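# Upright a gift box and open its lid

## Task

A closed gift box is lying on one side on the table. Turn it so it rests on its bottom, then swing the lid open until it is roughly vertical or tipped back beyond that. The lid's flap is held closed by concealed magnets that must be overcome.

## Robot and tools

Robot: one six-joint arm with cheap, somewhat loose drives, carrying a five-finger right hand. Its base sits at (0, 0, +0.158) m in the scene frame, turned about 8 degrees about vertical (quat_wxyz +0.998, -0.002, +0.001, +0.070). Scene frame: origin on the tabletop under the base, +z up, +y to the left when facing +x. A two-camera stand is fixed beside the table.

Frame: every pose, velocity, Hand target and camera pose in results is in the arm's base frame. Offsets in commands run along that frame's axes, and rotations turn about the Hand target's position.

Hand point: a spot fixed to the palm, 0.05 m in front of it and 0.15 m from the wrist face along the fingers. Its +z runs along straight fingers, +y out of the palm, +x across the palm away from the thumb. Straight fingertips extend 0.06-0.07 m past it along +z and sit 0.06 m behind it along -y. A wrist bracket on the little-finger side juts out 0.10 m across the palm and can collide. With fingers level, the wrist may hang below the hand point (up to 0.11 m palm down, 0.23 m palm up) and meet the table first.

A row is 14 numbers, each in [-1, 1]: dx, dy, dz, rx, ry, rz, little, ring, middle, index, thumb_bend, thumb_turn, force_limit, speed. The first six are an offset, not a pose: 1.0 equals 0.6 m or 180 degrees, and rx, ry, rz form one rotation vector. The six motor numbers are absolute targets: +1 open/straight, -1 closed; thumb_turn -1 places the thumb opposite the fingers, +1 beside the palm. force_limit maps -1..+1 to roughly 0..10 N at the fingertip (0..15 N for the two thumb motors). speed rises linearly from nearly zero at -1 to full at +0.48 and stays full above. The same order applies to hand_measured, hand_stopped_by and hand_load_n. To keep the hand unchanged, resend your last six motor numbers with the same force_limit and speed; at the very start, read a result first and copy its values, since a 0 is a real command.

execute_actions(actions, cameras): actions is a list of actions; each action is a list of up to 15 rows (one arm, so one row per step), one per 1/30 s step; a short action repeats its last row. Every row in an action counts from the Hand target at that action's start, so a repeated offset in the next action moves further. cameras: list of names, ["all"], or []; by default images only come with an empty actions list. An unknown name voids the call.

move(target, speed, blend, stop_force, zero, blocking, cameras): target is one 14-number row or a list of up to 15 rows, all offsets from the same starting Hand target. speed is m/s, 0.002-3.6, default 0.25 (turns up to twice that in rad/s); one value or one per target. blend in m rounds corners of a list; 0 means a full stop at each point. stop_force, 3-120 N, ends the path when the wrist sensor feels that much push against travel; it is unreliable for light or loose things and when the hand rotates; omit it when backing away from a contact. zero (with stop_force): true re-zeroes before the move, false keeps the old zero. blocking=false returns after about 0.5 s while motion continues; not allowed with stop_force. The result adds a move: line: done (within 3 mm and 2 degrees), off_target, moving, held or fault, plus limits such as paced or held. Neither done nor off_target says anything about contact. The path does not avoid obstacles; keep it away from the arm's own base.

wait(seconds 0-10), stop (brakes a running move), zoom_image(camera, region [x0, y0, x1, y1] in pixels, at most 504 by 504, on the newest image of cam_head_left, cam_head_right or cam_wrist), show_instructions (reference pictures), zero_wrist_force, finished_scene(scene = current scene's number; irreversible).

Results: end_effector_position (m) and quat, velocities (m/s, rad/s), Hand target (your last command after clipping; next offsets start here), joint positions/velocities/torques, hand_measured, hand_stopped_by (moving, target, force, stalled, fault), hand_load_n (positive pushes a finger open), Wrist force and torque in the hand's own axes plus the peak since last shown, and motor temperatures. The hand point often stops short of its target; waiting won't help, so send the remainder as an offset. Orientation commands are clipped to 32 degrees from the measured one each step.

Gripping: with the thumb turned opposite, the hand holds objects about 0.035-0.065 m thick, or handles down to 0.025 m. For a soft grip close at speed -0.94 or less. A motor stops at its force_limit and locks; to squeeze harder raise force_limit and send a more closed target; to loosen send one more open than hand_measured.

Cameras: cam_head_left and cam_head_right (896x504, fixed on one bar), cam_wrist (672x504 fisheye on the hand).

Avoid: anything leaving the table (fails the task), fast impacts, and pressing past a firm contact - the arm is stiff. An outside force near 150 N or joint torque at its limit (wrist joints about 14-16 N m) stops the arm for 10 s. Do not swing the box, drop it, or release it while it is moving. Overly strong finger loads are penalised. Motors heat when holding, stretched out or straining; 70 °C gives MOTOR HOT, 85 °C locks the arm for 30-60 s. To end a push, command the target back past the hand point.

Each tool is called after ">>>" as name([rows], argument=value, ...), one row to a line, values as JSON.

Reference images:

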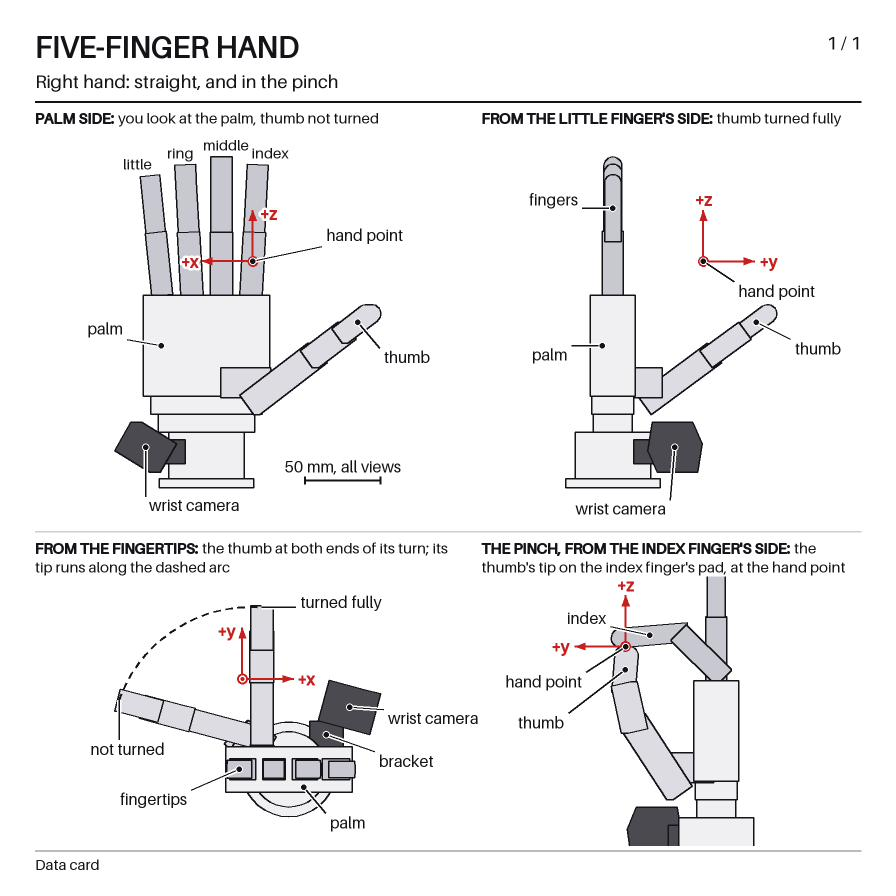

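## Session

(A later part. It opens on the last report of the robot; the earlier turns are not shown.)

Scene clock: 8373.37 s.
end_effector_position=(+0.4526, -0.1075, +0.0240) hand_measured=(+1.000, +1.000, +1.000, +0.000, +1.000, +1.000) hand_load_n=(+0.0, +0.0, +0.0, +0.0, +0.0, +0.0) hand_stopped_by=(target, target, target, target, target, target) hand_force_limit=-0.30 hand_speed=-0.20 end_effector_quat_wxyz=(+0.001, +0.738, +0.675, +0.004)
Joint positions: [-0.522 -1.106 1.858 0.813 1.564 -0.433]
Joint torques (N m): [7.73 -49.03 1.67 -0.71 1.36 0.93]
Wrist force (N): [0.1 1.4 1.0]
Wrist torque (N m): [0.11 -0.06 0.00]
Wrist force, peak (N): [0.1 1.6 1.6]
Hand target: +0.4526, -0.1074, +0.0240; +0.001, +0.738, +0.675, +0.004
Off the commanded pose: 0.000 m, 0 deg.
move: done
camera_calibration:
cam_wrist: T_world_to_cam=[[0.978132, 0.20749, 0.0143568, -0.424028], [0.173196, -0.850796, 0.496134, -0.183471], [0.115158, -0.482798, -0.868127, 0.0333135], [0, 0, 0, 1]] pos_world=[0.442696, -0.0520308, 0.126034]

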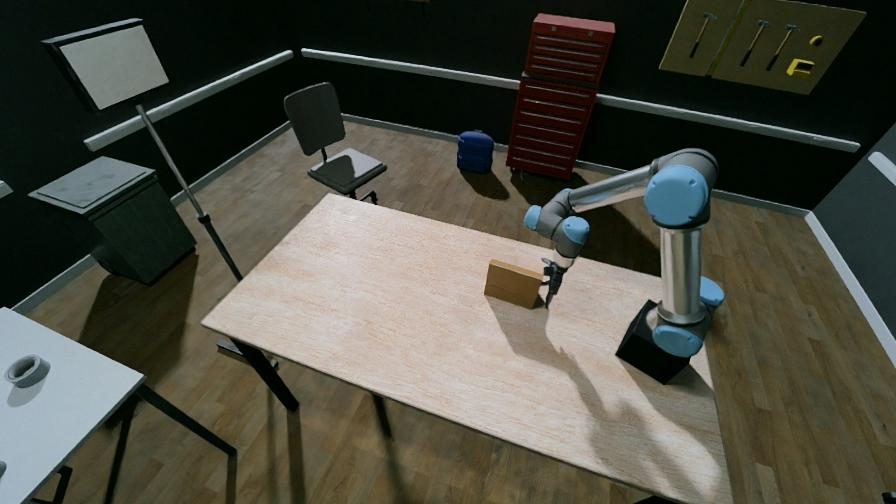

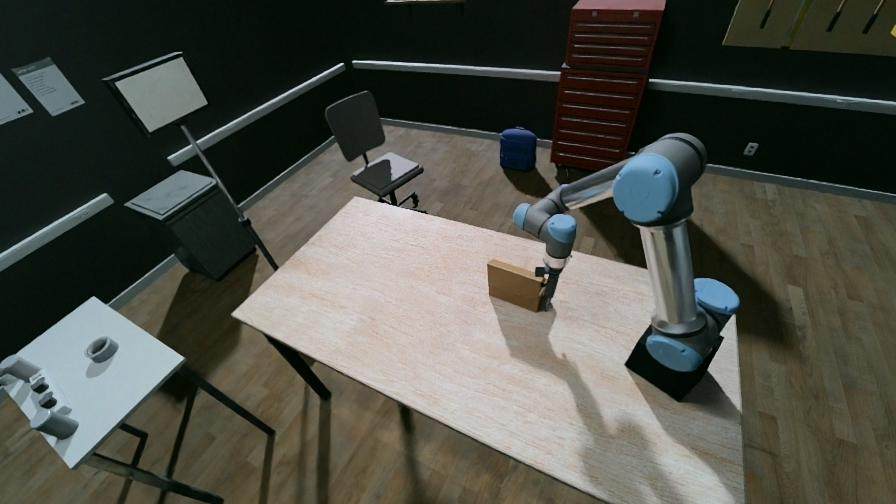

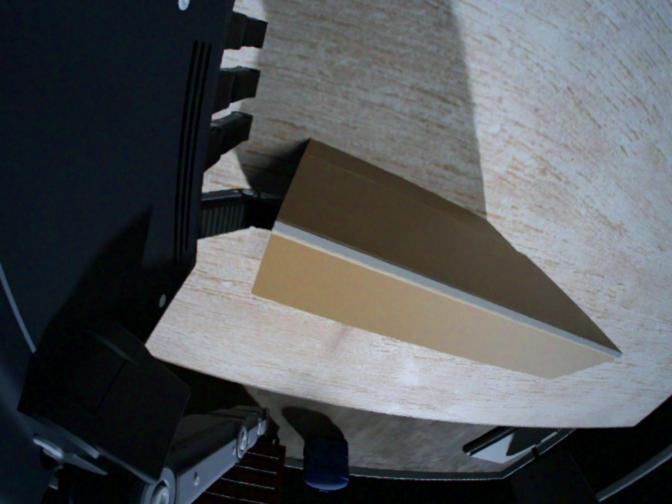

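>>> move(target=[0.0025, 0.0367, 0.0, 0, 0, 0, 1, 1, 1, 0, 1, 1, -0.3, -0.2], speed=0.03, cameras=["all"])

Scene clock: 8395.47 s.
end_effector_position=(+0.4541, -0.0854, +0.0240) hand_measured=(+1.000, +1.000, +1.000, +0.000, +1.000, +1.000) hand_load_n=(+0.0, +0.0, +0.0, +0.0, +0.0, +0.0) hand_stopped_by=(target, target, target, target, target, target) hand_force_limit=-0.30 hand_speed=-0.20 end_effector_quat_wxyz=(+0.001, +0.738, +0.675, +0.004)
Joint positions: [-0.468 -1.11 1.864 0.811 1.564 -0.38]
Joint torques (N m): [4.63 -50.44 2.13 -0.79 1.58 2.05]
Wrist force (N): [0.5 0.9 0.6]
Wrist torque (N m): [0.08 -0.07 0.01]
Wrist force, peak (N): [0.2 1.9 1.0]
Hand target: +0.4541, -0.0854, +0.0240; +0.001, +0.738, +0.675, +0.004
Off the commanded pose: 0.000 m, 0 deg.
move: done
camera_calibration:
cam_wrist: T_world_to_cam=[[0.978132, 0.20749, 0.0143568, -0.43006], [0.173196, -0.850796, 0.496134, -0.165013], [0.115158, -0.482798, -0.868127, 0.0437623], [0, 0, 0, 1]] pos_world=[0.444196, -0.0300308, 0.126034]

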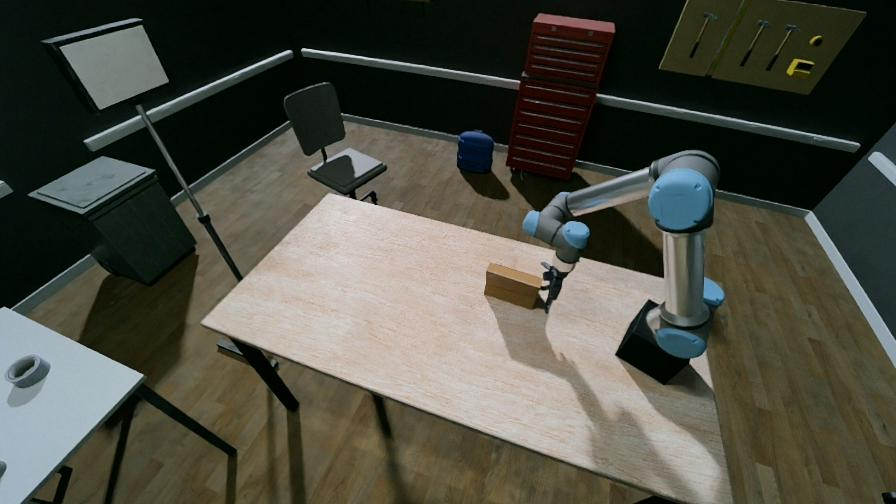

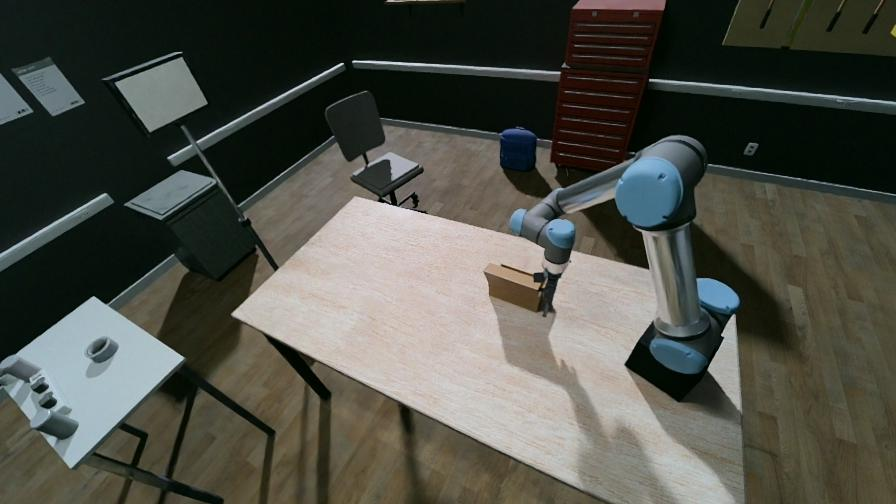

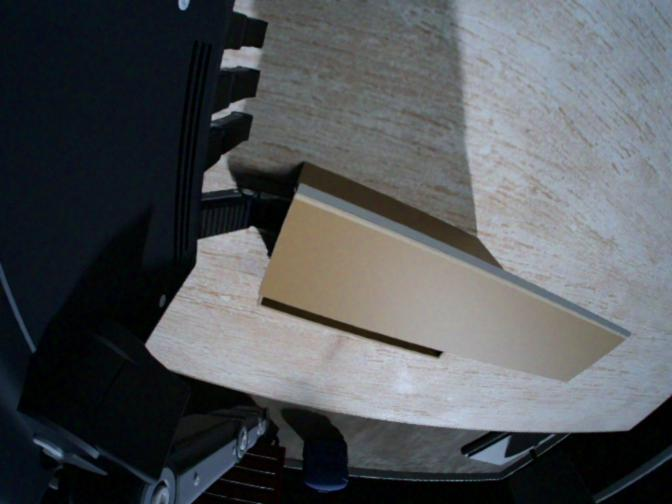

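>>> move([
  [0, -0.01, 0, 0, 0, 0, 1, 1, 1, 0, 1, 1, -0.3, -0.2],
  [-0.11, -0.003, 0, 0, 0, 0, 1, 1, 1, 0, 1, 1, -0.3, -0.2],
], speed=[0.02, 0.06], cameras=["all"])

Scene clock: 8409.00 s.
end_effector_position=(+0.3882, -0.0872, +0.0240) hand_measured=(+1.000, +1.000, +1.000, +0.000, +1.000, +1.000) hand_load_n=(+0.0, +0.0, +0.0, +0.0, +0.0, +0.0) hand_stopped_by=(target, target, target, target, target, target) hand_force_limit=-0.30 hand_speed=-0.20 end_effector_quat_wxyz=(+0.001, +0.738, +0.675, +0.004)
Joint positions: [-0.569 -1.235 2.064 0.736 1.564 -0.48]
Joint torques (N m): [-6.95 -42.62 0.1 -0.8 -0.51 -1.44]
Wrist force (N): [0.8 0.8 0.9]
Wrist torque (N m): [0.05 -0.12 0.10]
Wrist force, peak (N): [0.2 2.2 0.7]
Hand target: +0.3881, -0.0872, +0.0240; +0.001, +0.738, +0.675, +0.004
Off the commanded pose: 0.000 m, 0 deg.
move: done
camera_calibration:
cam_wrist: T_world_to_cam=[[0.978132, 0.20749, 0.0143568, -0.365249], [0.173196, -0.850796, 0.496134, -0.155046], [0.115158, -0.482798, -0.868127, 0.0505305], [0, 0, 0, 1]] pos_world=[0.378296, -0.0317308, 0.126034]

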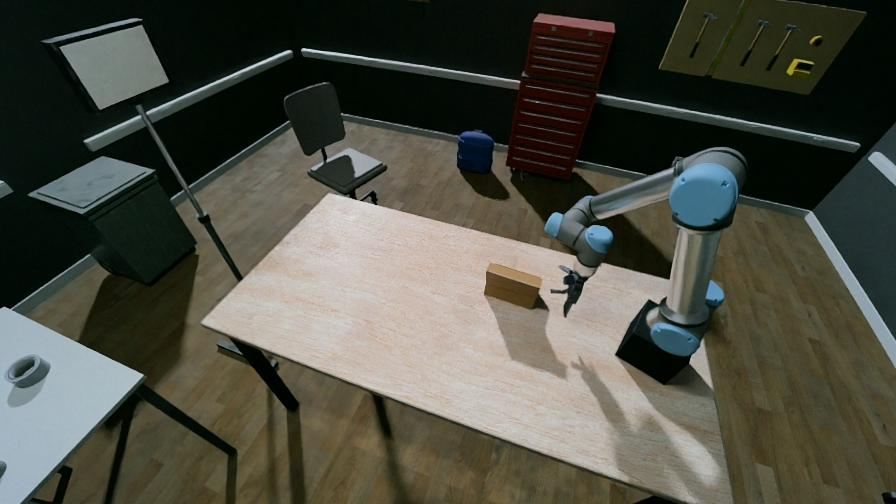

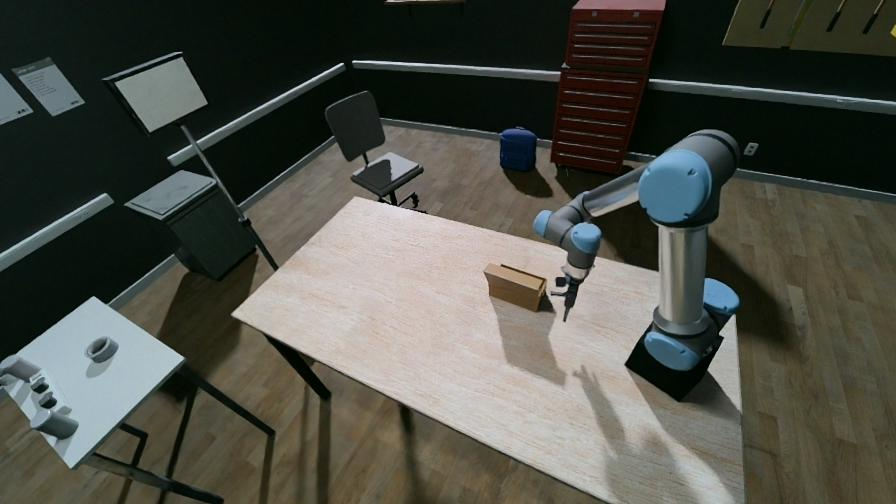

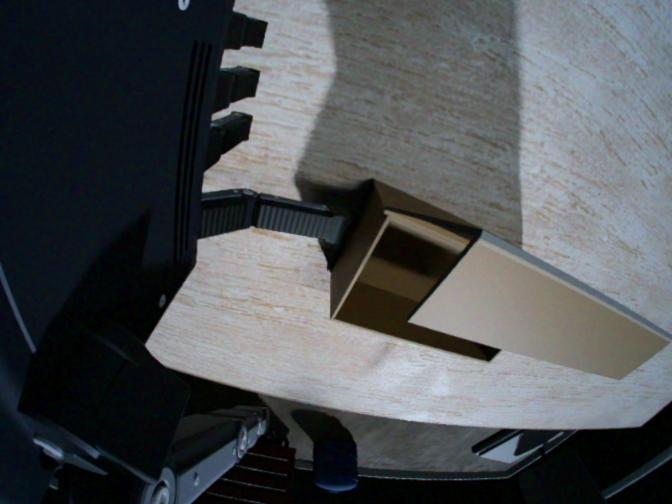

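>>> move(target=[-0.08, 0.0, 0.12, 0, 0, 0, 1, 1, 1, 0, 1, 1, -0.3, -0.2], speed=0.12, cameras=["cam_head_right", "cam_wrist"])

Scene clock: 8417.50 s.
end_effector_position=(+0.3402, -0.0872, +0.0960) hand_measured=(+1.000, +1.000, +1.000, +0.000, +1.000, +1.000) hand_load_n=(+0.0, +0.0, -0.5, +0.0, +0.0, +0.0) hand_stopped_by=(target, target, target, target, target, target) hand_force_limit=-0.30 hand_speed=-0.20 end_effector_quat_wxyz=(+0.001, +0.738, +0.675, +0.004)
Joint positions: [-0.668 -1.473 2.129 0.911 1.563 -0.58]
Joint torques (N m): [-6.02 -30.97 1.04 6.13 -0.46 -1.29]
Wrist force (N): [0.5 1.0 1.1]
Wrist torque (N m): [0.07 -0.09 0.09]
Wrist force, peak (N): [0.3 1.5 1.5]
Hand target: +0.3401, -0.0872, +0.0960; +0.001, +0.738, +0.675, +0.004
Off the commanded pose: 0.000 m, 0 deg.
move: done
camera_calibration:
cam_wrist: T_world_to_cam=[[0.978132, 0.20749, 0.0143568, -0.319233], [0.173196, -0.850796, 0.496134, -0.182387], [0.115158, -0.482798, -0.868127, 0.118488], [0, 0, 0, 1]] pos_world=[0.330196, -0.0317308, 0.197934]
Images, in order (width x height): cam_head_right 896x504, cam_wrist 672x504.

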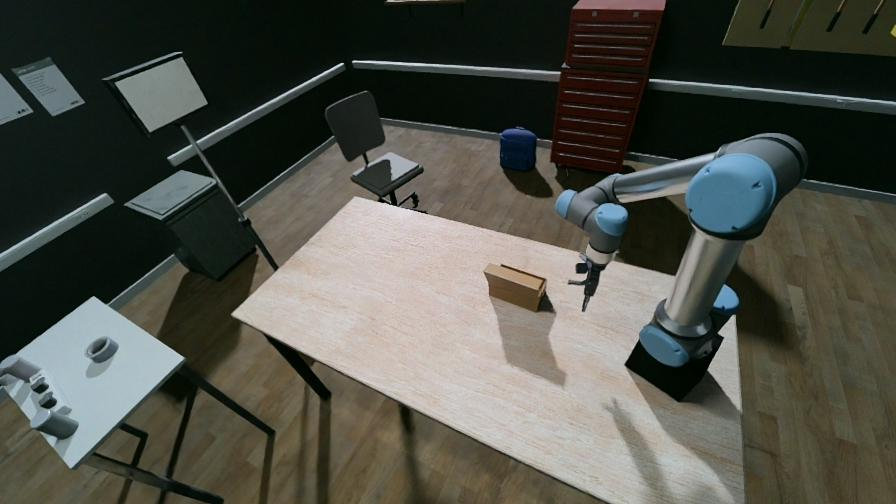

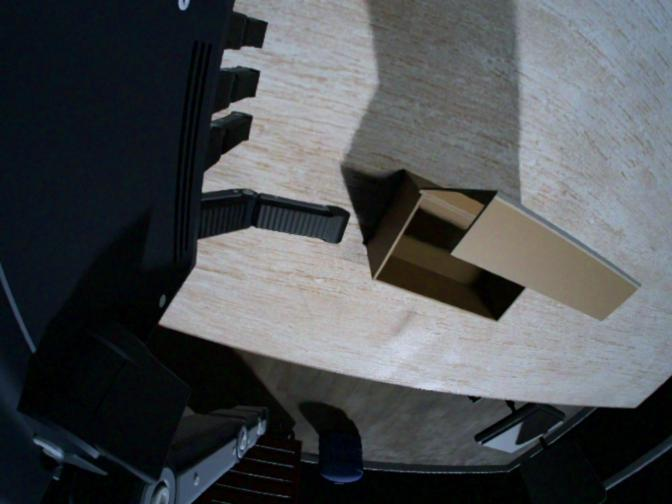

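>>> finished_scene(scene=1)

The scene is finished: the task was done.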